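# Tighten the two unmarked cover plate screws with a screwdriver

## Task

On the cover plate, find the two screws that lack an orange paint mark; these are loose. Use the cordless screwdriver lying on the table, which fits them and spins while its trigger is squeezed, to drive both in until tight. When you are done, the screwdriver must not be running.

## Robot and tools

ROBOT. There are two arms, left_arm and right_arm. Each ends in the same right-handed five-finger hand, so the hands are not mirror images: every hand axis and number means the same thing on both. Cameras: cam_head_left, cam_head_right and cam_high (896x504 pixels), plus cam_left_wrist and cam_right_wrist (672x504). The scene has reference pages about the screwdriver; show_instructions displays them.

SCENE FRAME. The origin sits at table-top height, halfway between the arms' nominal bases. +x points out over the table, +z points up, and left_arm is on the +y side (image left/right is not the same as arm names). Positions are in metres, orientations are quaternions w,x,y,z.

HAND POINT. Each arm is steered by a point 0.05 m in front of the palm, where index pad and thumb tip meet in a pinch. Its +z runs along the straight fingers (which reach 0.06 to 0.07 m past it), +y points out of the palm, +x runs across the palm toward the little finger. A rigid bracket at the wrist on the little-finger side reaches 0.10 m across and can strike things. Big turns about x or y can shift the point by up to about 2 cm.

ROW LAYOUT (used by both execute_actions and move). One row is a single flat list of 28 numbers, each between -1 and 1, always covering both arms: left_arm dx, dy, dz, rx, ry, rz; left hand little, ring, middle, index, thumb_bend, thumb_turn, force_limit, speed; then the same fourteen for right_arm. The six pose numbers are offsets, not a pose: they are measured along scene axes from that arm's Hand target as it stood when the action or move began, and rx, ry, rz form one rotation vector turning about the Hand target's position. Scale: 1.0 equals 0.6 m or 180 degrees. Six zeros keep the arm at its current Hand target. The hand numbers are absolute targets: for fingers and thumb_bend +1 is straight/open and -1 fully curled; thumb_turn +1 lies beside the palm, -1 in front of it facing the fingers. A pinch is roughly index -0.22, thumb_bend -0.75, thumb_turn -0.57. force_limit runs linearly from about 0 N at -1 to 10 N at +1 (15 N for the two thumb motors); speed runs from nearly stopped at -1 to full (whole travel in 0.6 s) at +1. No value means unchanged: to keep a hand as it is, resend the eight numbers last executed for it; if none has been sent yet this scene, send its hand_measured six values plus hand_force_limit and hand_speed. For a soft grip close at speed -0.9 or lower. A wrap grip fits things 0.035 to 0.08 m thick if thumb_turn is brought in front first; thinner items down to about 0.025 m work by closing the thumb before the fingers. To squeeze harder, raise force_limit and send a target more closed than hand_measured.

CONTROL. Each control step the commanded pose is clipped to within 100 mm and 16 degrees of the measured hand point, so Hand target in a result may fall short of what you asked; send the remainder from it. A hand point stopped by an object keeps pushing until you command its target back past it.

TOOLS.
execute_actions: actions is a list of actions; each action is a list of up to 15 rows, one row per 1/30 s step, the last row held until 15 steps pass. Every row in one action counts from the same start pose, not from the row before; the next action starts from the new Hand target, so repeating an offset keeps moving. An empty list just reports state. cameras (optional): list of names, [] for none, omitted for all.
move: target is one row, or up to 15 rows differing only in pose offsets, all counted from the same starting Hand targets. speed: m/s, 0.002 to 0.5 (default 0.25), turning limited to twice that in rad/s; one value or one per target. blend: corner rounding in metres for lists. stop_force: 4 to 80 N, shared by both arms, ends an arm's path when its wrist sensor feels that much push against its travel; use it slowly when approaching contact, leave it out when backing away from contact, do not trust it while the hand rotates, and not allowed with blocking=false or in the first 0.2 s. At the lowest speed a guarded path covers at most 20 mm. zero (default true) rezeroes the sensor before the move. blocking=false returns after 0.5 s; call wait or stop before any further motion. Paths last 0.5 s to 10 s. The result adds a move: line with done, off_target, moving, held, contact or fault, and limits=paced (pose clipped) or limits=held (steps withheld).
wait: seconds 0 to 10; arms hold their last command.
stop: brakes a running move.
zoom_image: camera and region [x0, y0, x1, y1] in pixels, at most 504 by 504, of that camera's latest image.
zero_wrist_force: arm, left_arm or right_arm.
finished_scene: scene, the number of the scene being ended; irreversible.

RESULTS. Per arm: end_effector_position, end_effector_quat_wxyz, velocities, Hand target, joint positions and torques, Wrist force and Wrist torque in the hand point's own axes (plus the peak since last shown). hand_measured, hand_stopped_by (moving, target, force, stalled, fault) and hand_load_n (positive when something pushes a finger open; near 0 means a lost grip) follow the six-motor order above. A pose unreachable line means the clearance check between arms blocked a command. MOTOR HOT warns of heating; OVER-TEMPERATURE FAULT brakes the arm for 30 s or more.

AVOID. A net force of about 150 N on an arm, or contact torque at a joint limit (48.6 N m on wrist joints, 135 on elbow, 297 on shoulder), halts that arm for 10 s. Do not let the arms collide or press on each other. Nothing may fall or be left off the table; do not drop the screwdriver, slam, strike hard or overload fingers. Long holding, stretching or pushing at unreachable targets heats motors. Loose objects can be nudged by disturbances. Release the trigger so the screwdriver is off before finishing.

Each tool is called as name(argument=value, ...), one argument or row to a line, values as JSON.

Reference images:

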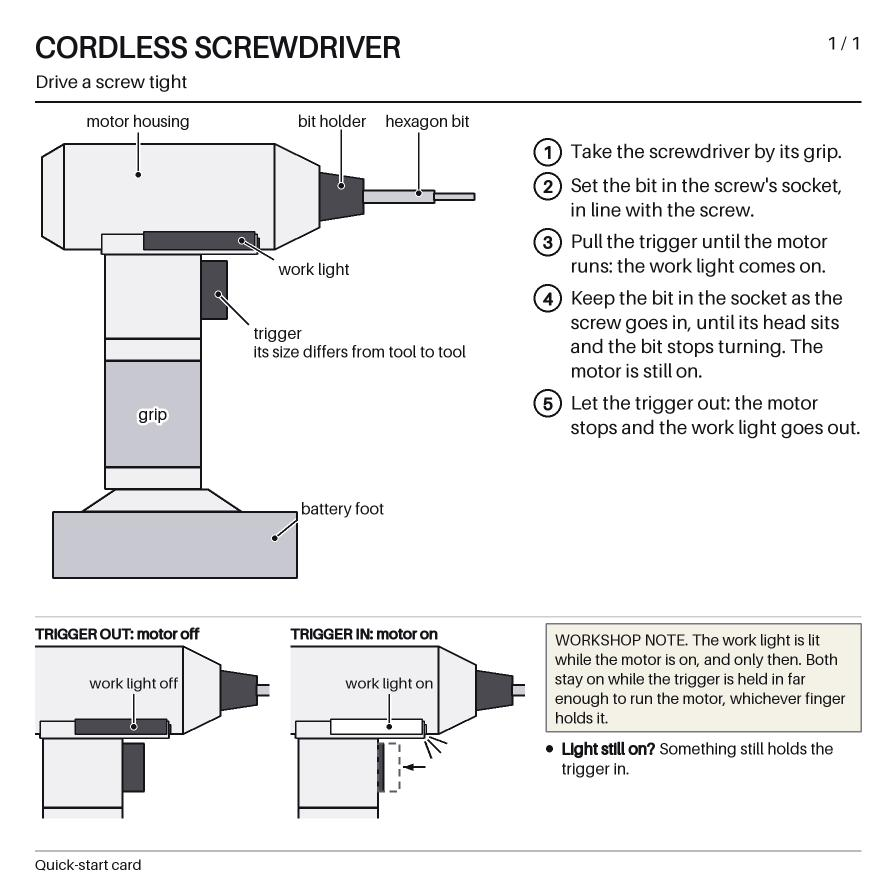

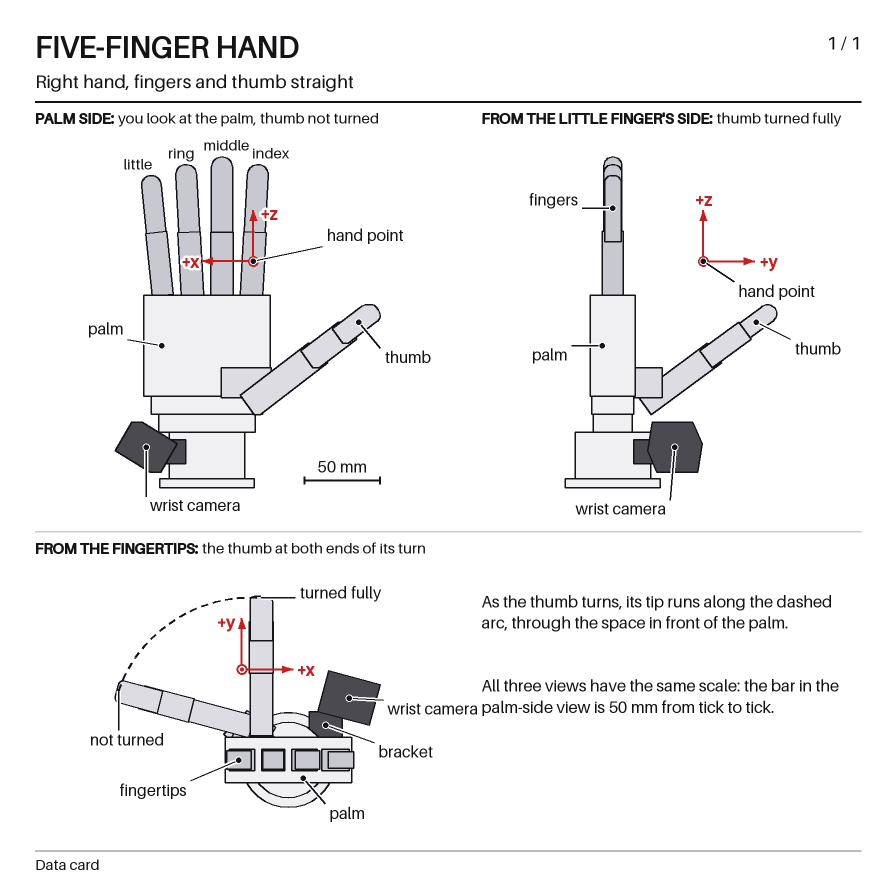

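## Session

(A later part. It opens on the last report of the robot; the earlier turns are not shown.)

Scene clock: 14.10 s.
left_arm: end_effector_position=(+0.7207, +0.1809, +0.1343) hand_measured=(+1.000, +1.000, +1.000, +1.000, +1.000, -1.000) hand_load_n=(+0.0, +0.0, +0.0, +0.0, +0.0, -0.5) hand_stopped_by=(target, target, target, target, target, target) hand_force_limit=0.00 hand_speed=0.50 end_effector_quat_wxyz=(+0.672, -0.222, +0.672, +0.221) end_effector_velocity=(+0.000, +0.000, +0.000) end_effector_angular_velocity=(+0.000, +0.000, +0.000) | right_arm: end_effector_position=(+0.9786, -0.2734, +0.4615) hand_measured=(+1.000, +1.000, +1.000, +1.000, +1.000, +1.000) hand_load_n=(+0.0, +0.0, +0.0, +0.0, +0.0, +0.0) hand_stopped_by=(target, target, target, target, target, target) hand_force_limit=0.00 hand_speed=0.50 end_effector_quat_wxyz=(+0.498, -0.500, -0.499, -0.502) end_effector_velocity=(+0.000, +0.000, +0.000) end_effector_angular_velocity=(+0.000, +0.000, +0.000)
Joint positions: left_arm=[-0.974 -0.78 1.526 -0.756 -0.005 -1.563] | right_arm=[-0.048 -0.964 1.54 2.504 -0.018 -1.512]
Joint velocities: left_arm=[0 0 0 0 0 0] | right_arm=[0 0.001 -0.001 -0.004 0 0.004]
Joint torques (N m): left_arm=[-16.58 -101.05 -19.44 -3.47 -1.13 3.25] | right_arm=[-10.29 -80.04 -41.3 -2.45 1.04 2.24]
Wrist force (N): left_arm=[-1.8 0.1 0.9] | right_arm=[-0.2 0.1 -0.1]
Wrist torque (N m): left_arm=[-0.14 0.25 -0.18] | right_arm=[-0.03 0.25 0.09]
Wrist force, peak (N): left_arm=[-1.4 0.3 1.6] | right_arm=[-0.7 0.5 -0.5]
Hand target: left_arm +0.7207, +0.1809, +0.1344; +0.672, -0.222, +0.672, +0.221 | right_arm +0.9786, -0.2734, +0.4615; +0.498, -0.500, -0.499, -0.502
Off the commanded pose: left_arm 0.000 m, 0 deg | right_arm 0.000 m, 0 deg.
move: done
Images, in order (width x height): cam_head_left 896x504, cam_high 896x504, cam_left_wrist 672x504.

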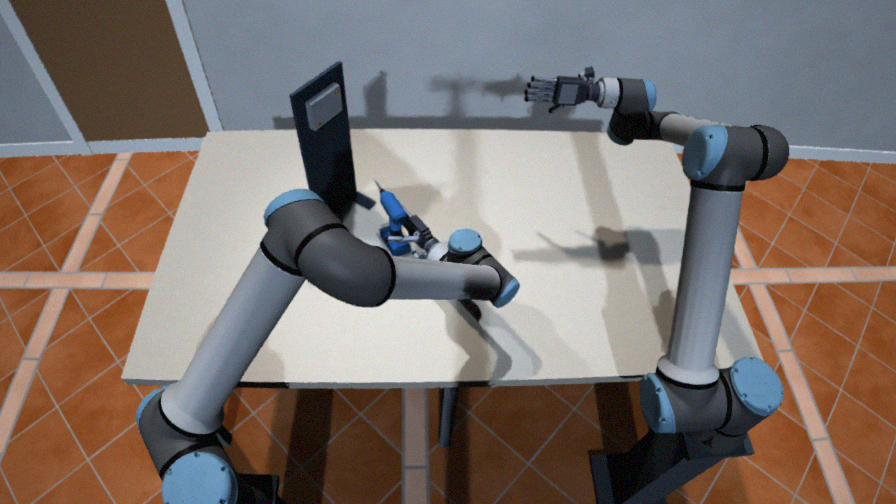

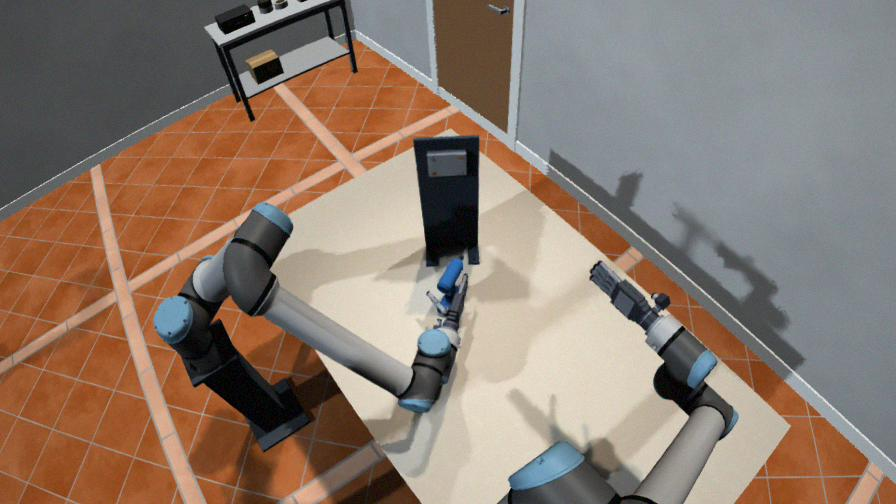

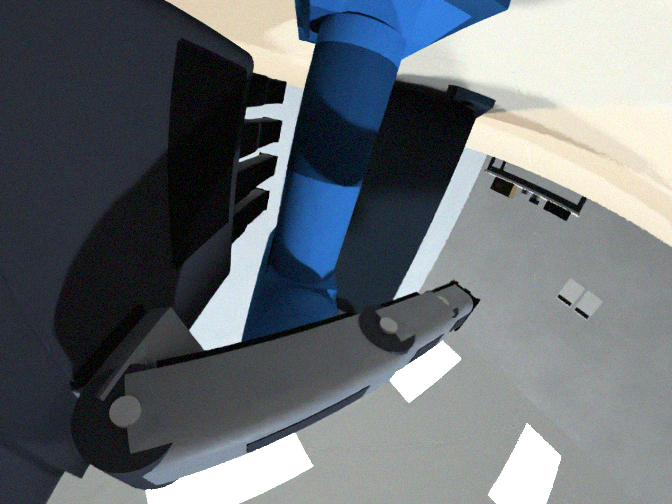

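move(
  target=[0.0263,0.0205,0,0,0,0,1,1,1,1,1,-1,0,0.5,0,0,0,0,0,0,1,1,1,1,1,1,0,0.5],
  speed=0.04,
  stop_force=5,
  cameras=["cam_head_right","cam_left_wrist"],
)

zoom_image(
  camera="cam_head_right",
  region=[250, 130, 450, 280],
)

Scene clock: 15.77 s.
left_arm: end_effector_position=(+0.7365, +0.1932, +0.1344) hand_measured=(+1.000, +1.000, +1.000, +1.000, +1.000, -1.000) hand_load_n=(+0.0, +0.0, +0.0, +0.0, +0.0, +0.0) hand_stopped_by=(target, target, target, target, target, target) hand_force_limit=0.00 hand_speed=0.50 end_effector_quat_wxyz=(+0.672, -0.222, +0.671, +0.221) end_effector_velocity=(+0.000, +0.001, +0.000) end_effector_angular_velocity=(+0.000, +0.000, +0.001) | right_arm: end_effector_position=(+0.9786, -0.2734, +0.4615) hand_measured=(+1.000, +1.000, +1.000, +1.000, +1.000, +1.000) hand_load_n=(+0.0, +0.0, +0.0, +0.0, +0.0, +0.0) hand_stopped_by=(target, target, target, target, target, target) hand_force_limit=0.00 hand_speed=0.50 end_effector_quat_wxyz=(+0.498, -0.500, -0.499, -0.502) end_effector_velocity=(+0.000, +0.000, +0.000) end_effector_angular_velocity=(+0.000, +0.000, +0.000)
Joint positions: left_arm=[-0.951 -0.774 1.515 -0.745 0.018 -1.568] | right_arm=[-0.048 -0.963 1.539 2.501 -0.018 -1.509]
Joint velocities: left_arm=[0.001 0.001 -0.002 0.008 0 -0.007] | right_arm=[0 0 0 -0.002 0 0.001]
Joint torques (N m): left_arm=[-14.36 -65.98 -40.38 4.67 -1.39 -3.77] | right_arm=[-12.42 -80.45 -41.49 -2.13 1.11 2.52]
Wrist force (N): left_arm=[-1.5 0.2 1.1] | right_arm=[-0.3 -0.1 -0.4]
Wrist torque (N m): left_arm=[-0.15 0.19 -0.15] | right_arm=[-0.04 0.27 0.08]
Wrist force, peak (N): left_arm=[-1.3 0.3 1.4] | right_arm=[-0.9 0.2 -0.3]
Hand target: left_arm +0.7365, +0.1932, +0.1344; +0.672, -0.222, +0.672, +0.221 | right_arm +0.9786, -0.2734, +0.4615; +0.498, -0.500, -0.499, -0.502
Off the commanded pose: left_arm 0.000 m, 0 deg | right_arm 0.000 m, 0 deg.
move: done
Images, in order (width x height): cam_head_right 896x504, cam_left_wrist 672x504.

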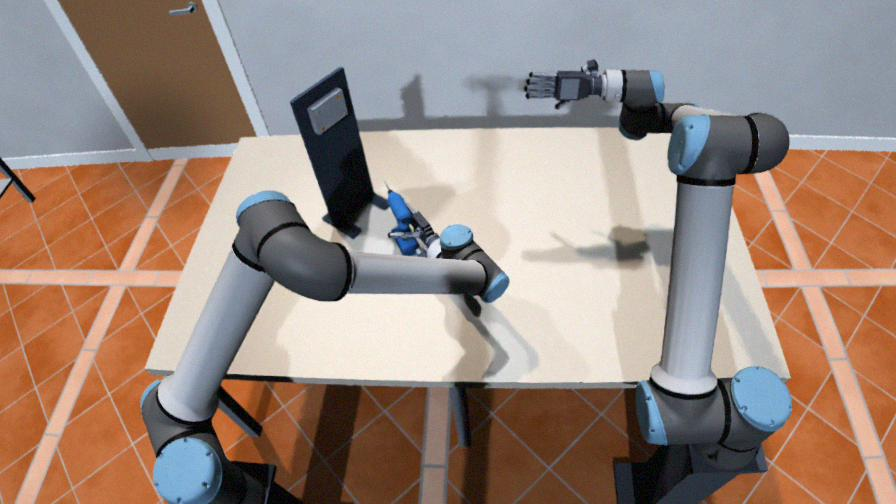

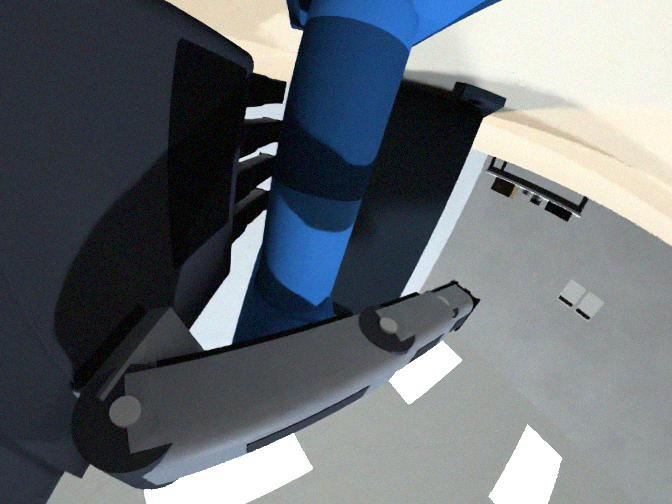

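Scaled by 2.520.

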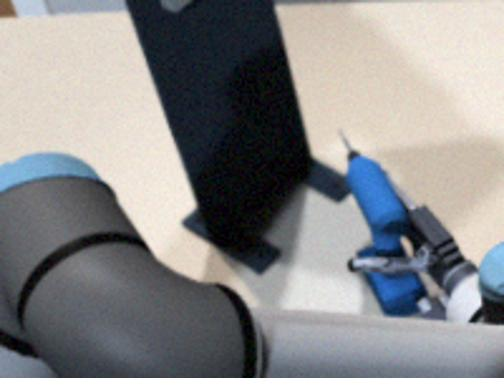

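move(
  target=[0.0158,0.0123,0,0,0,0,1,1,1,1,1,-1,0,0.5,0,0,0,0,0,0,1,1,1,1,1,1,0,0.5],
  speed=0.03,
  stop_force=5,
  cameras=["cam_high","cam_left_wrist"],
)

zoom_image(
  camera="cam_high",
  region=[400, 240, 500, 340],
)

Scene clock: 17.57 s.
left_arm: end_effector_position=(+0.7460, +0.2005, +0.1344) hand_measured=(+1.000, +1.000, +1.000, +1.000, +1.000, -1.000) hand_load_n=(+0.0, +0.0, +0.0, +0.0, +0.0, +0.0) hand_stopped_by=(target, target, target, target, target, target) hand_force_limit=0.00 hand_speed=0.50 end_effector_quat_wxyz=(+0.672, -0.222, +0.672, +0.221) end_effector_velocity=(+0.000, +0.000, +0.000) end_effector_angular_velocity=(-0.001, -0.001, +0.000) | right_arm: end_effector_position=(+0.9786, -0.2734, +0.4615) hand_measured=(+1.000, +1.000, +1.000, +1.000, +1.000, +1.000) hand_load_n=(+0.0, +0.0, +0.0, +0.0, +0.5, +0.0) hand_stopped_by=(target, target, target, target, target, target) hand_force_limit=0.00 hand_speed=0.50 end_effector_quat_wxyz=(+0.498, -0.500, -0.499, -0.502) end_effector_velocity=(+0.000, +0.000, -0.001) end_effector_angular_velocity=(+0.000, +0.000, +0.000)
Joint positions: left_arm=[-0.937 -0.771 1.508 -0.735 0.032 -1.574] | right_arm=[-0.048 -0.963 1.539 2.499 -0.018 -1.508]
Joint velocities: left_arm=[0 0 -0.001 0.001 0 -0.002] | right_arm=[0 0.001 0 -0.002 0 0.001]
Joint torques (N m): left_arm=[-12.61 -67.49 -42.7 3.15 -1.82 -4.28] | right_arm=[-12.6 -81.65 -40.38 -2.51 1.26 1.62]
Wrist force (N): left_arm=[-1.6 -0.1 0.8] | right_arm=[-0.3 0.1 -0.3]
Wrist torque (N m): left_arm=[-0.16 0.22 -0.17] | right_arm=[-0.03 0.27 0.09]
Wrist force, peak (N): left_arm=[-1.6 0.4 1.1] | right_arm=[-0.8 -0.3 -0.6]
Hand target: left_arm +0.7460, +0.2005, +0.1344; +0.672, -0.222, +0.672, +0.221 | right_arm +0.9786, -0.2734, +0.4615; +0.498, -0.500, -0.499, -0.502
Off the commanded pose: left_arm 0.000 m, 0 deg | right_arm 0.000 m, 0 deg.
move: done
Images, in order (width x height): cam_high 896x504, cam_left_wrist 672x504.

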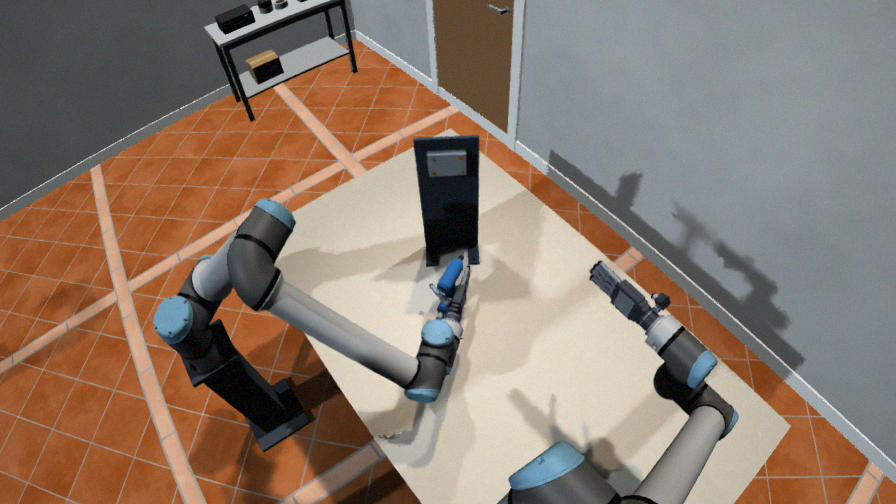

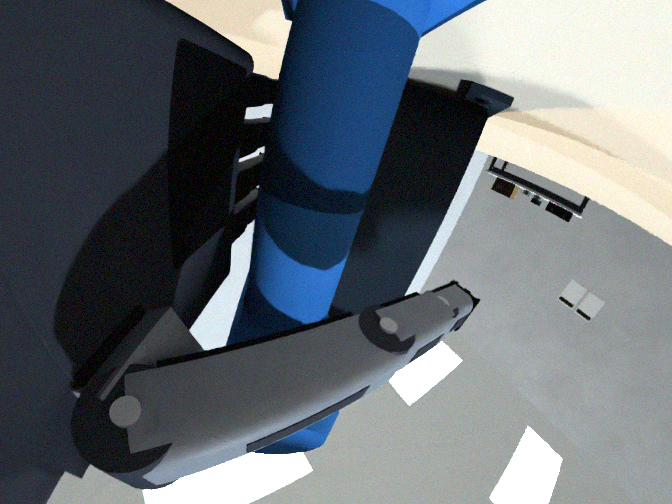

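Scaled by 5.040.

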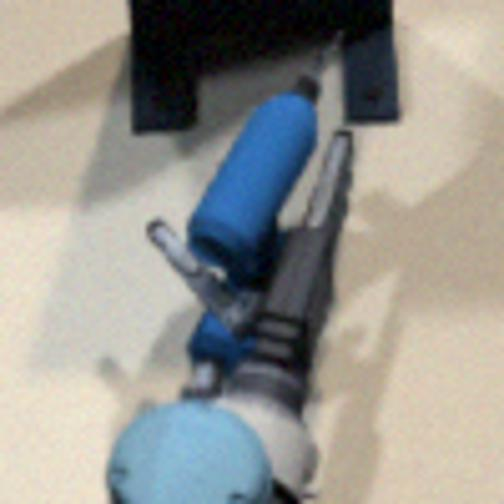

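move(
  target=[0.0173,0.0032,0,0,0,-0.039,1,1,1,1,1,-1,0,0.5,0,0,0,0,0,0,1,1,1,1,1,1,0,0.5],
  speed=0.03,
  stop_force=6,
  cameras=["cam_high","cam_left_wrist"],
)

zoom_image(
  camera="cam_high",
  region=[400, 240, 500, 340],
)

Scene clock: 21.43 s.
left_arm: end_effector_position=(+0.7565, +0.2025, +0.1344) hand_measured=(+1.000, +1.000, +1.000, +1.000, +1.000, -1.000) hand_load_n=(+0.0, +0.0, +0.0, +0.0, +0.0, -0.5) hand_stopped_by=(target, target, target, target, target, target) hand_force_limit=0.00 hand_speed=0.50 end_effector_quat_wxyz=(+0.684, -0.180, +0.684, +0.179) end_effector_velocity=(+0.000, +0.000, +0.000) end_effector_angular_velocity=(+0.000, +0.000, +0.000) | right_arm: end_effector_position=(+0.9786, -0.2734, +0.4615) hand_measured=(+1.000, +1.000, +1.000, +1.000, +1.000, +1.000) hand_load_n=(+0.0, +0.0, +0.0, +0.0, +0.0, +0.0) hand_stopped_by=(target, target, target, target, target, target) hand_force_limit=0.00 hand_speed=0.50 end_effector_quat_wxyz=(+0.498, -0.500, -0.499, -0.502) end_effector_velocity=(+0.000, +0.000, +0.000) end_effector_angular_velocity=(+0.000, -0.001, +0.000)
Joint positions: left_arm=[-0.931 -0.803 1.574 -0.77 0.161 -1.573] | right_arm=[-0.048 -0.963 1.539 2.499 -0.018 -1.507]
Joint velocities: left_arm=[0 0 0 0 0 0] | right_arm=[0 0 0 -0.001 0 0]
Joint torques (N m): left_arm=[-9.43 -64.42 -39.65 -0.63 -1.35 1.55] | right_arm=[-12.78 -80.57 -39.16 -2.13 1.2 1.61]
Wrist force (N): left_arm=[-1.2 0.0 1.1] | right_arm=[-0.5 0.0 -0.6]
Wrist torque (N m): left_arm=[-0.17 0.15 -0.15] | right_arm=[-0.01 0.31 0.07]
Wrist force, peak (N): left_arm=[-1.8 0.3 1.1] | right_arm=[-0.7 0.6 -0.4]
Hand target: left_arm +0.7565, +0.2025, +0.1344; +0.684, -0.180, +0.684, +0.179 | right_arm +0.9786, -0.2734, +0.4615; +0.498, -0.500, -0.499, -0.502
Off the commanded pose: left_arm 0.000 m, 0 deg | right_arm 0.000 m, 0 deg.
move: done
Images, in order (width x height): cam_high 896x504, cam_left_wrist 672x504.

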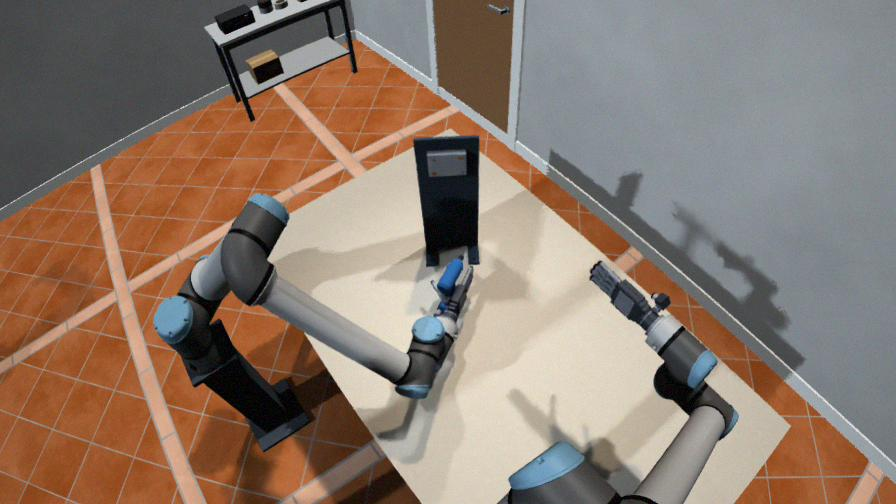

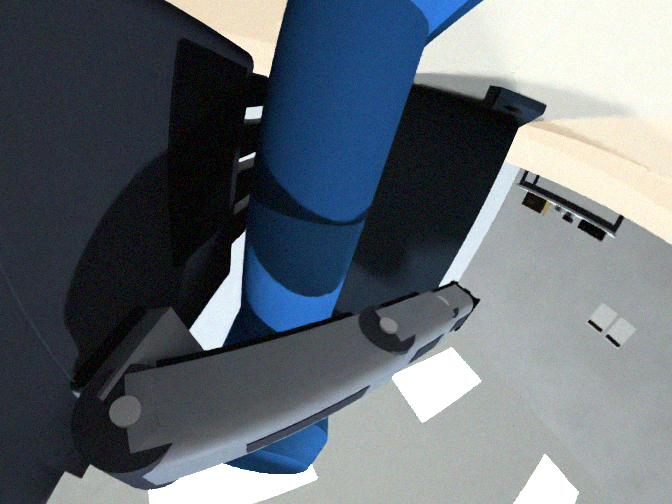

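Scaled by 5.040.

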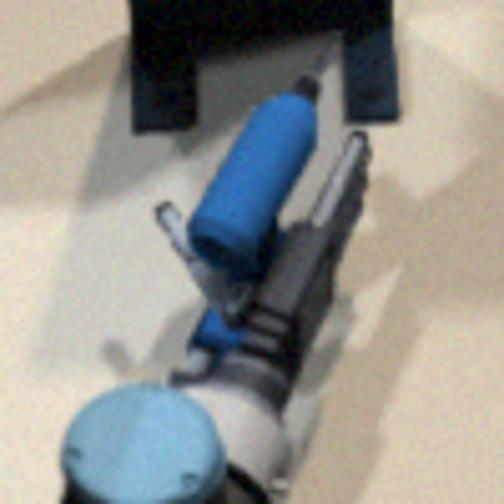

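move(
  target=[0.0142,0.0086,0,0,0,0,1,1,1,1,1,-1,0,0.5,0,0,0,0,0,0,1,1,1,1,1,1,0,0.5],
  speed=0.03,
  stop_force=5,
  cameras=["cam_left_wrist"],
)

Scene clock: 23.20 s.
left_arm: end_effector_position=(+0.7650, +0.2076, +0.1344) hand_measured=(+1.000, +1.000, +1.000, +1.000, +1.000, -1.000) hand_load_n=(+0.0, +0.0, +0.0, +0.0, +0.0, +0.0) hand_stopped_by=(target, target, target, target, target, target) hand_force_limit=0.00 hand_speed=0.50 end_effector_quat_wxyz=(+0.684, -0.180, +0.684, +0.179) end_effector_velocity=(+0.000, +0.001, +0.000) end_effector_angular_velocity=(+0.000, +0.000, +0.001) | right_arm: end_effector_position=(+0.9786, -0.2734, +0.4615) hand_measured=(+1.000, +1.000, +1.000, +1.000, +1.000, +1.000) hand_load_n=(+0.0, +0.0, +0.0, +0.0, +0.0, +0.0) hand_stopped_by=(target, target, target, target, target, target) hand_force_limit=0.00 hand_speed=0.50 end_effector_quat_wxyz=(+0.498, -0.500, -0.499, -0.502) end_effector_velocity=(+0.000, +0.000, +0.000) end_effector_angular_velocity=(+0.000, +0.000, +0.000)
Joint positions: left_arm=[-0.919 -0.799 1.566 -0.766 0.173 -1.573] | right_arm=[-0.048 -0.963 1.539 2.499 -0.018 -1.507]
Joint velocities: left_arm=[0.001 0 0 0 0 0.001] | right_arm=[0 0 0 0 0 0]
Joint torques (N m): left_arm=[-13.03 -96.22 -21.32 -0.21 -1.82 -2.96] | right_arm=[-12.52 -81.84 -39.33 -2.27 1.18 1.68]
Wrist force (N): left_arm=[-1.3 -0.1 0.8] | right_arm=[-0.6 0.2 -0.1]
Wrist torque (N m): left_arm=[-0.17 0.17 -0.16] | right_arm=[-0.02 0.30 0.07]
Wrist force, peak (N): left_arm=[-1.5 0.0 1.5] | right_arm=[-0.8 0.2 -0.5]
Hand target: left_arm +0.7650, +0.2076, +0.1344; +0.684, -0.180, +0.684, +0.179 | right_arm +0.9786, -0.2734, +0.4615; +0.498, -0.500, -0.499, -0.502
Off the commanded pose: left_arm 0.000 m, 0 deg | right_arm 0.000 m, 0 deg.
move: done
Images, in order (width x height): cam_left_wrist 672x504.

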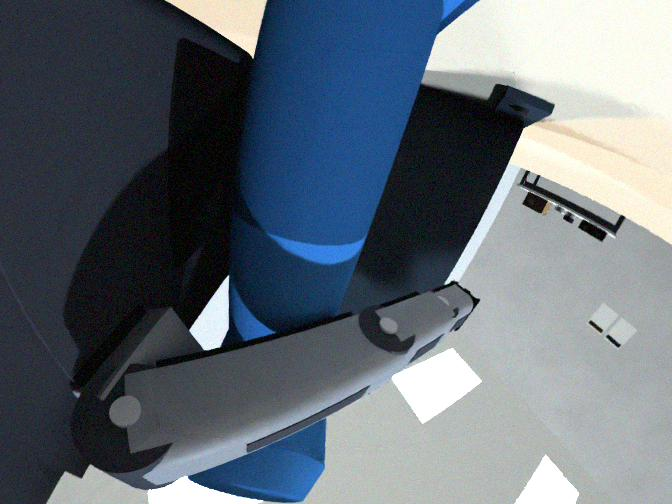

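move(
  target=[0.0286,0.0172,0,0,0,0,1,1,1,1,1,-1,0,0.5,0,0,0,0,0,0,1,1,1,1,1,1,0,0.5],
  speed=0.02,
  stop_force=4,
  cameras=["cam_left_wrist","cam_high"],
)

zoom_image(
  camera="cam_high",
  region=[400, 240, 500, 340],
)

Scene clock: 25.53 s.
left_arm: end_effector_position=(+0.7822, +0.2179, +0.1344) hand_measured=(+1.000, +1.000, +1.000, +1.000, +1.000, -1.000) hand_load_n=(+0.0, +0.0, +0.0, +0.0, +0.0, +0.0) hand_stopped_by=(target, target, target, target, target, target) hand_force_limit=0.00 hand_speed=0.50 end_effector_quat_wxyz=(+0.684, -0.180, +0.684, +0.179) end_effector_velocity=(+0.000, +0.000, +0.000) end_effector_angular_velocity=(+0.000, +0.000, +0.001) | right_arm: end_effector_position=(+0.9786, -0.2734, +0.4615) hand_measured=(+1.000, +1.000, +1.000, +1.000, +1.000, +1.000) hand_load_n=(+0.0, +0.0, +0.0, +0.0, +0.0, +0.0) hand_stopped_by=(target, target, target, target, target, target) hand_force_limit=0.00 hand_speed=0.50 end_effector_quat_wxyz=(+0.498, -0.500, -0.499, -0.502) end_effector_velocity=(+0.000, +0.000, -0.001) end_effector_angular_velocity=(+0.000, +0.001, +0.000)
Joint positions: left_arm=[-0.895 -0.791 1.548 -0.757 0.196 -1.572] | right_arm=[-0.048 -0.963 1.539 2.499 -0.018 -1.507]
Joint velocities: left_arm=[0 0 0 0 -0.001 0] | right_arm=[0 0.001 0 0 0 0]
Joint torques (N m): left_arm=[-11.74 -96.92 -21.7 -1.7 -1.81 -3.23] | right_arm=[-11.83 -81.16 -39.61 -1.96 1.17 1.71]
Wrist force (N): left_arm=[-1.2 0.3 1.1] | right_arm=[-0.3 0.4 -0.4]
Wrist torque (N m): left_arm=[-0.12 0.15 -0.15] | right_arm=[0.04 0.27 0.10]
Wrist force, peak (N): left_arm=[-2.2 0.4 -1.5] | right_arm=[-0.5 0.1 -0.7]
Hand target: left_arm +0.7822, +0.2179, +0.1344; +0.684, -0.180, +0.684, +0.179 | right_arm +0.9786, -0.2734, +0.4615; +0.498, -0.500, -0.499, -0.502
Off the commanded pose: left_arm 0.000 m, 0 deg | right_arm 0.000 m, 0 deg.
move: done
Images, in order (width x height): cam_high 896x504, cam_left_wrist 672x504.

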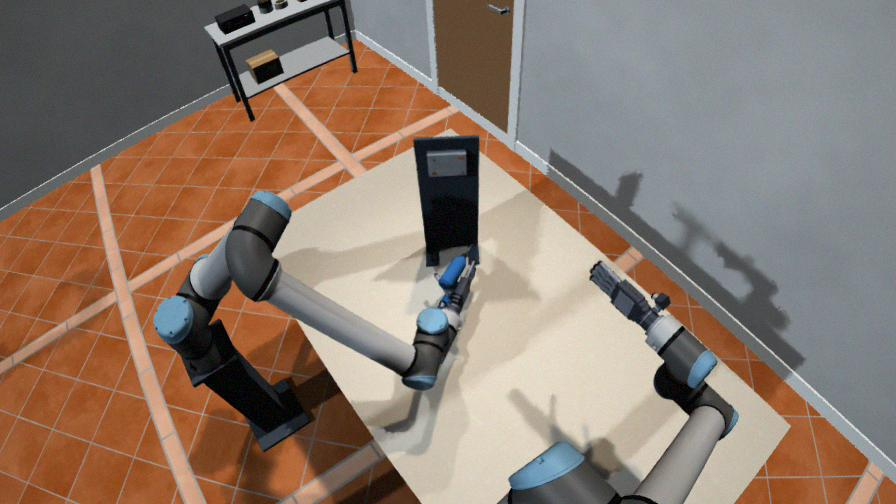

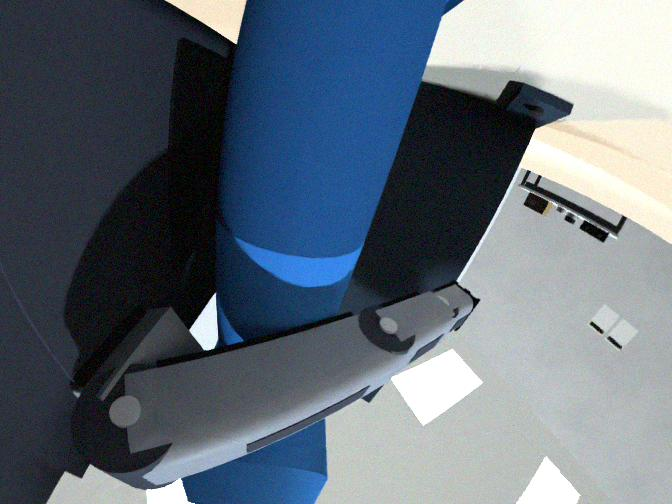

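Scaled by 5.040.

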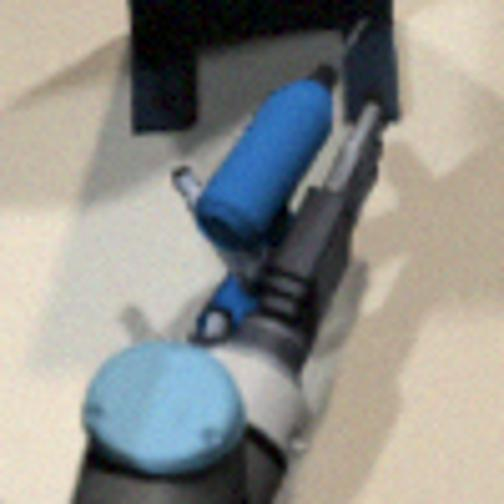

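move(
  target=[0,0,0,0,0,0,-1,-1,-1,1,-1,-1,-0.7,-0.7,0,0,0,0,0,0,1,1,1,1,1,1,0,0.5],
  cameras=["cam_left_wrist","cam_high"],
)

zoom_image(
  camera="cam_high",
  region=[400, 240, 500, 340],
)

Scene clock: 29.43 s.
left_arm: end_effector_position=(+0.7822, +0.2179, +0.1344) hand_measured=(-0.748, -0.732, -0.482, +1.000, +0.014, -1.000) hand_load_n=(+1.0, +0.0, +2.0, +0.0, +2.0, +0.0) hand_stopped_by=(force, force, force, target, force, target) hand_force_limit=-0.70 hand_speed=-0.70 end_effector_quat_wxyz=(+0.684, -0.180, +0.684, +0.179) end_effector_velocity=(+0.000, -0.001, +0.000) end_effector_angular_velocity=(-0.001, -0.001, -0.001) | right_arm: end_effector_position=(+0.9786, -0.2734, +0.4615) hand_measured=(+1.000, +1.000, +1.000, +1.000, +1.000, +1.000) hand_load_n=(+0.0, +0.0, +0.0, +0.0, +0.0, +0.0) hand_stopped_by=(target, target, target, target, target, target) hand_force_limit=0.00 hand_speed=0.50 end_effector_quat_wxyz=(+0.498, -0.500, -0.499, -0.502) end_effector_velocity=(+0.000, +0.000, +0.000) end_effector_angular_velocity=(+0.000, +0.000, +0.000)
Joint positions: left_arm=[-0.895 -0.791 1.548 -0.757 0.196 -1.572] | right_arm=[-0.048 -0.963 1.539 2.499 -0.018 -1.507]
Joint velocities: left_arm=[-0.001 0 0 0 0.001 -0.001] | right_arm=[0 0 0 0 0 0]
Joint torques (N m): left_arm=[-6.56 -101.63 -28.29 -2.97 1.01 -0.54] | right_arm=[-12.4 -81.99 -38.82 -2.01 1.26 1.79]
Wrist force (N): left_arm=[-1.0 0.6 0.7] | right_arm=[-0.4 -0.2 -0.1]
Wrist torque (N m): left_arm=[-0.10 0.12 -0.16] | right_arm=[-0.07 0.28 0.07]
Wrist force, peak (N): left_arm=[-0.7 1.1 2.7] | right_arm=[-0.3 0.1 -0.9]
Hand target: left_arm +0.7822, +0.2179, +0.1344; +0.684, -0.180, +0.684, +0.179 | right_arm +0.9786, -0.2734, +0.4615; +0.498, -0.500, -0.499, -0.502
Off the commanded pose: left_arm 0.000 m, 0 deg | right_arm 0.000 m, 0 deg.
move: done
Images, in order (width x height): cam_high 896x504, cam_left_wrist 672x504.

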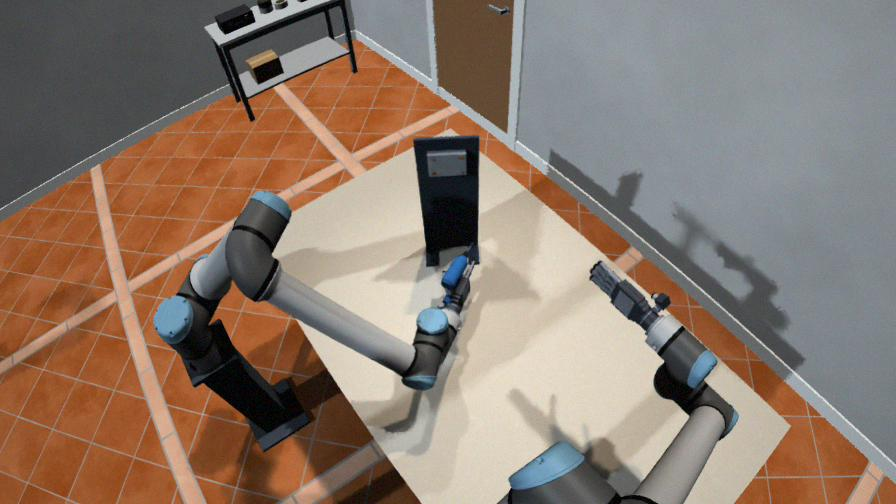

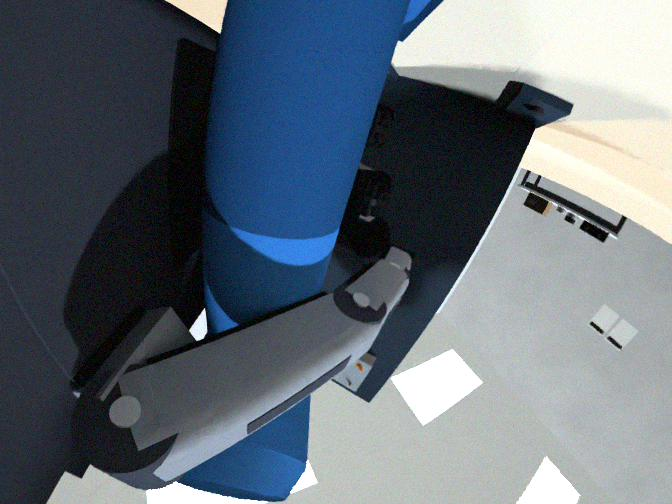

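Scaled by 5.040.

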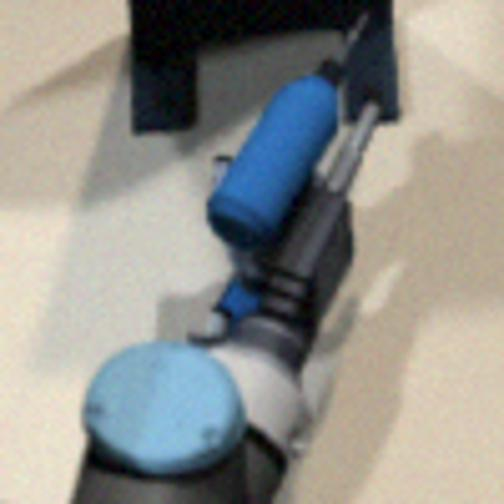

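move(
  target=[0,0,0,0,0,0,-1,-1,-0.99,1,-0.99,-1,-0.2,-0.8,0,0,0,0,0,0,1,1,1,1,1,1,0,0.5],
  cameras=[],
)

move(
  target=[0,0,0,0,0,0,-0.99,-0.99,-1,1,-1,-1,0.7,-0.8,0,0,0,0,0,0,1,1,1,1,1,1,0,0.5],
  cameras=["cam_left_wrist","cam_high"],
)

zoom_image(
  camera="cam_high",
  region=[400, 240, 500, 340],
)

Scene clock: 30.27 s.
left_arm: end_effector_position=(+0.7822, +0.2179, +0.1344) hand_measured=(-0.748, -0.732, -0.490, +1.000, -0.006, -1.000) hand_load_n=(+0.5, +0.0, +5.0, +0.0, +5.5, +0.5) hand_stopped_by=(force, force, force, target, force, target) hand_force_limit=-0.20 hand_speed=-0.80 end_effector_quat_wxyz=(+0.684, -0.180, +0.684, +0.179) end_effector_velocity=(+0.000, +0.000, +0.000) end_effector_angular_velocity=(+0.000, +0.000, +0.000) | right_arm: end_effector_position=(+0.9786, -0.2734, +0.4615) hand_measured=(+1.000, +1.000, +1.000, +1.000, +1.000, +1.000) hand_load_n=(+0.0, +0.0, +0.0, +0.0, +0.0, +0.0) hand_stopped_by=(target, target, target, target, target, target) hand_force_limit=0.00 hand_speed=0.50 end_effector_quat_wxyz=(+0.498, -0.500, -0.499, -0.502) end_effector_velocity=(+0.000, +0.000, -0.001) end_effector_angular_velocity=(+0.000, +0.001, +0.000)
Joint positions: left_arm=[-0.895 -0.791 1.548 -0.757 0.196 -1.572] | right_arm=[-0.048 -0.963 1.539 2.499 -0.018 -1.507]
Joint velocities: left_arm=[0 0 0 0 0 0] | right_arm=[0 0.001 0 0 0 0]
Joint torques (N m): left_arm=[-8.87 -99.91 -31.22 -2.68 1.19 -0.11] | right_arm=[-11.35 -81.54 -39.45 -2.05 1.09 1.51]
Wrist force (N): left_arm=[-0.4 1.0 1.2] | right_arm=[0.0 0.1 -0.3]
Wrist torque (N m): left_arm=[-0.07 0.05 -0.14] | right_arm=[-0.01 0.21 0.11]
Wrist force, peak (N): left_arm=[-0.7 0.5 2.5] | right_arm=[-0.7 0.1 -0.5]
Hand target: left_arm +0.7822, +0.2179, +0.1344; +0.684, -0.180, +0.684, +0.179 | right_arm +0.9786, -0.2734, +0.4615; +0.498, -0.500, -0.499, -0.502
Off the commanded pose: left_arm 0.000 m, 0 deg | right_arm 0.000 m, 0 deg.
move: done
No camera images: "cameras" was empty.

Scene clock: 30.97 s.
left_arm: end_effector_position=(+0.7822, +0.2179, +0.1344) hand_measured=(-0.866, -0.860, -0.498, +1.000, -0.038, -1.000) hand_load_n=(+9.0, +11.0, +8.5, +0.0, +12.0, +1.5) hand_stopped_by=(force, force, force, target, force, target) hand_force_limit=0.70 hand_speed=-0.80 end_effector_quat_wxyz=(+0.684, -0.180, +0.684, +0.179) end_effector_velocity=(+0.000, +0.000, +0.000) end_effector_angular_velocity=(+0.000, +0.000, +0.000) | right_arm: end_effector_position=(+0.9786, -0.2734, +0.4615) hand_measured=(+1.000, +1.000, +1.000, +1.000, +1.000, +1.000) hand_load_n=(+0.0, +0.0, +0.0, +0.0, +0.0, +0.0) hand_stopped_by=(target, target, target, target, target, target) hand_force_limit=0.00 hand_speed=0.50 end_effector_quat_wxyz=(+0.498, -0.500, -0.499, -0.502) end_effector_velocity=(+0.000, +0.000, -0.001) end_effector_angular_velocity=(+0.000, +0.000, +0.000)
Joint positions: left_arm=[-0.895 -0.791 1.548 -0.757 0.196 -1.572] | right_arm=[-0.048 -0.963 1.539 2.499 -0.018 -1.507]
Joint velocities: left_arm=[-0.001 0 0 0 -0.001 0] | right_arm=[0 0.001 0 -0.001 0 0]
Joint torques (N m): left_arm=[-5.23 -97.33 -31.47 -2.55 0.74 0.44] | right_arm=[-12.59 -81.19 -39.19 -1.91 1.26 1.58]
Wrist force (N): left_arm=[1.5 0.0 0.5] | right_arm=[-0.2 0.3 -0.5]
Wrist torque (N m): left_arm=[-0.09 0.01 -0.23] | right_arm=[0.02 0.26 0.10]
Wrist force, peak (N): left_arm=[-0.1 1.0 2.5] | right_arm=[-0.5 0.1 -0.7]
Hand target: left_arm +0.7822, +0.2179, +0.1344; +0.684, -0.180, +0.684, +0.179 | right_arm +0.9786, -0.2734, +0.4615; +0.498, -0.500, -0.499, -0.502
Off the commanded pose: left_arm 0.000 m, 0 deg | right_arm 0.000 m, 0 deg.
move: done
Images, in order (width x height): cam_high 896x504, cam_left_wrist 672x504.

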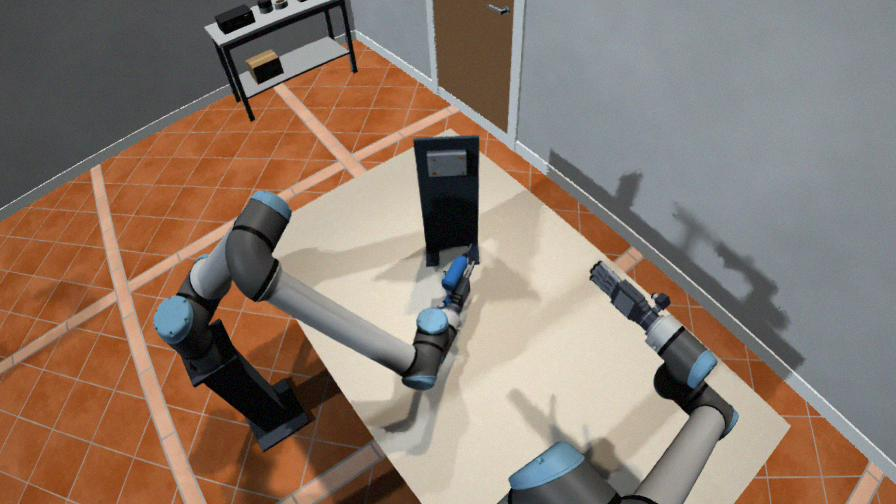

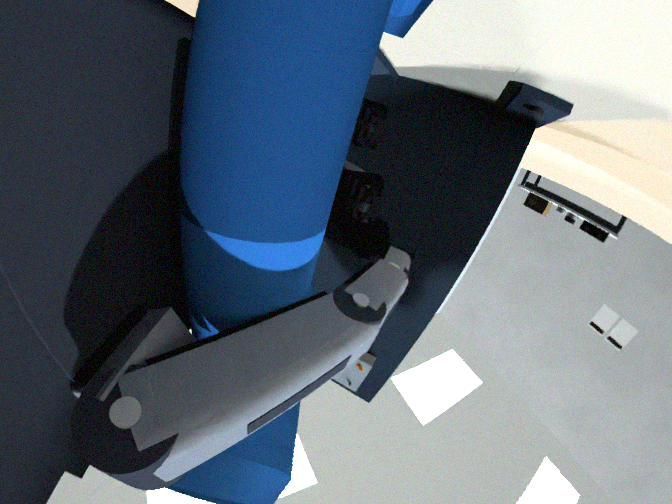

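Scaled by 5.040.

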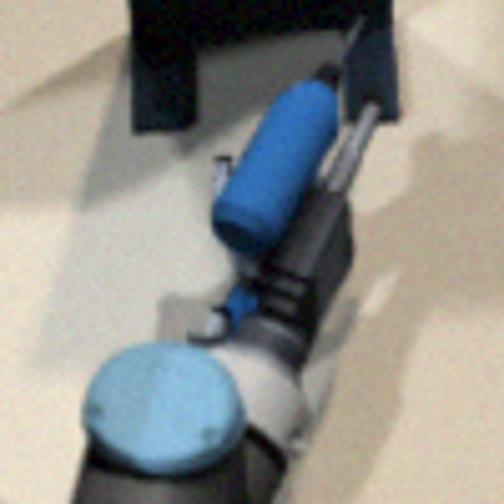

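move(
  target=[
    [-0.02,-0.012,0.05,0,0,0,-0.99,-0.99,-1,1,-1,-1,0.7,-0.8,0,0,0,0,0,0,1,1,1,1,1,1,0,0.5],
    [-0.10,-0.08,0.3,0,0,0,-0.99,-0.99,-1,1,-1,-1,0.7,-0.8,0,0,0,0,0,0,1,1,1,1,1,1,0,0.5],
  ],
  speed=[0.06,0.15],
  blend=[0.01,0],
  cameras=["cam_left_wrist","cam_high","cam_head_right","cam_right_wrist"],
)

zoom_image(
  camera="cam_high",
  region=[380, 120, 530, 270],
)

Scene clock: 33.27 s.
left_arm: end_effector_position=(+0.7223, +0.1696, +0.3146) hand_measured=(-0.866, -0.860, -0.498, +1.000, -0.038, -1.000) hand_load_n=(+9.0, +11.0, +8.5, +0.0, +12.0, +1.5) hand_stopped_by=(force, force, force, target, force, target) hand_force_limit=0.70 hand_speed=-0.80 end_effector_quat_wxyz=(+0.684, -0.180, +0.684, +0.179) end_effector_velocity=(+0.000, +0.000, +0.000) end_effector_angular_velocity=(+0.001, +0.001, +0.001) | right_arm: end_effector_position=(+0.9786, -0.2734, +0.4615) hand_measured=(+1.000, +1.000, +1.000, +1.000, +1.000, +1.000) hand_load_n=(+0.0, +0.0, +0.0, +0.0, +0.0, +0.0) hand_stopped_by=(target, target, target, target, target, target) hand_force_limit=0.00 hand_speed=0.50 end_effector_quat_wxyz=(+0.498, -0.500, -0.499, -0.502) end_effector_velocity=(-0.001, +0.000, +0.002) end_effector_angular_velocity=(+0.000, -0.002, +0.000)
Joint positions: left_arm=[-0.987 -0.987 1.515 -0.527 0.104 -1.573] | right_arm=[-0.048 -0.963 1.539 2.499 -0.018 -1.507]
Joint velocities: left_arm=[0 0 0 0 0 0.001] | right_arm=[0 -0.002 0 0 0 0]
Joint torques (N m): left_arm=[6.82 -68.16 -50.34 2.78 2.5 -2.75] | right_arm=[-13.24 -81.8 -39.15 -1.81 1.26 1.62]
Wrist force (N): left_arm=[8.0 0.0 0.7] | right_arm=[-0.3 0.0 -0.4]
Wrist torque (N m): left_arm=[-0.15 -0.14 0.11] | right_arm=[-0.02 0.26 0.09]
Wrist force, peak (N): left_arm=[9.6 0.4 1.8] | right_arm=[-0.8 -0.2 -0.5]
Hand target: left_arm +0.7223, +0.1697, +0.3145; +0.684, -0.180, +0.684, +0.179 | right_arm +0.9786, -0.2734, +0.4615; +0.498, -0.500, -0.499, -0.502
Off the commanded pose: left_arm 0.000 m, 0 deg | right_arm 0.000 m, 0 deg.
move: done
Images, in order (width x height): cam_head_right 896x504, cam_high 896x504, cam_left_wrist 672x504, cam_right_wrist 672x504.

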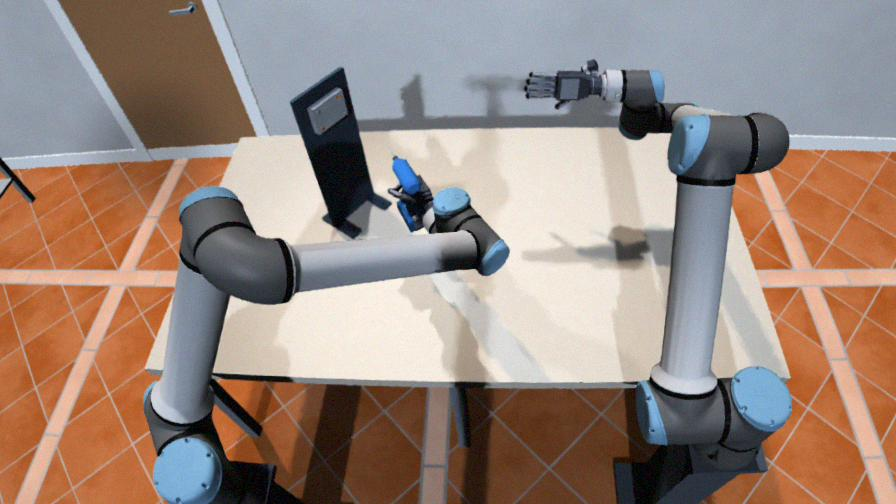

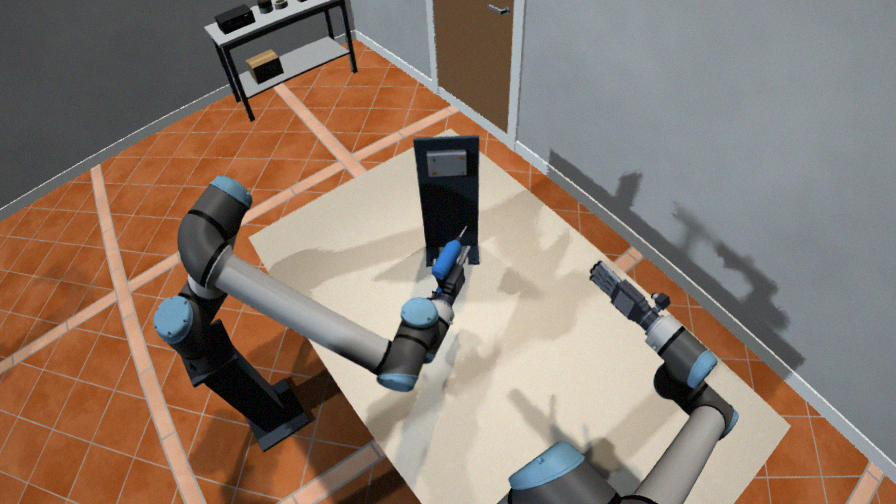

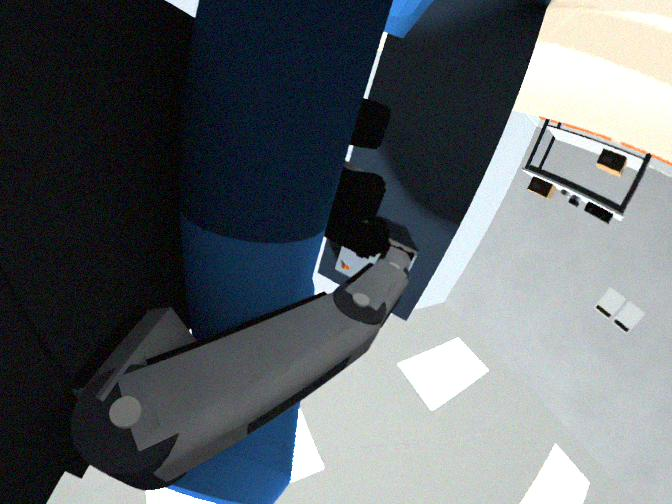

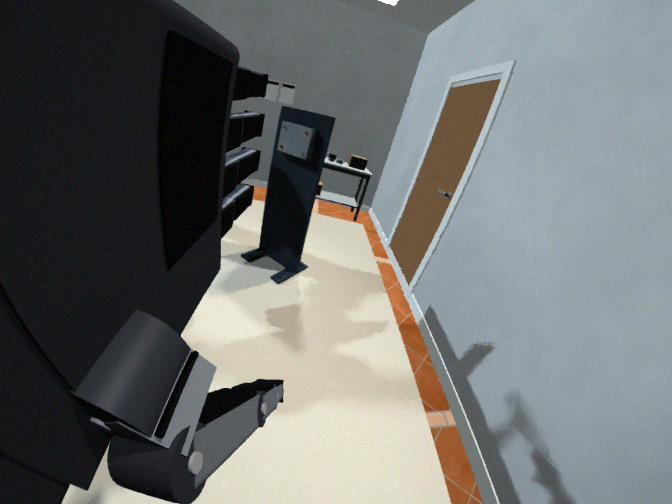

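Scaled by 3.360.

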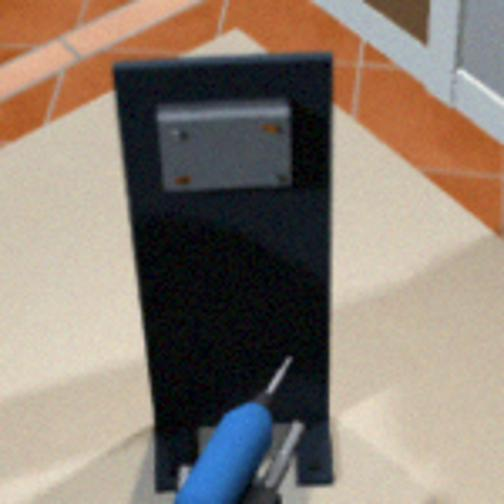

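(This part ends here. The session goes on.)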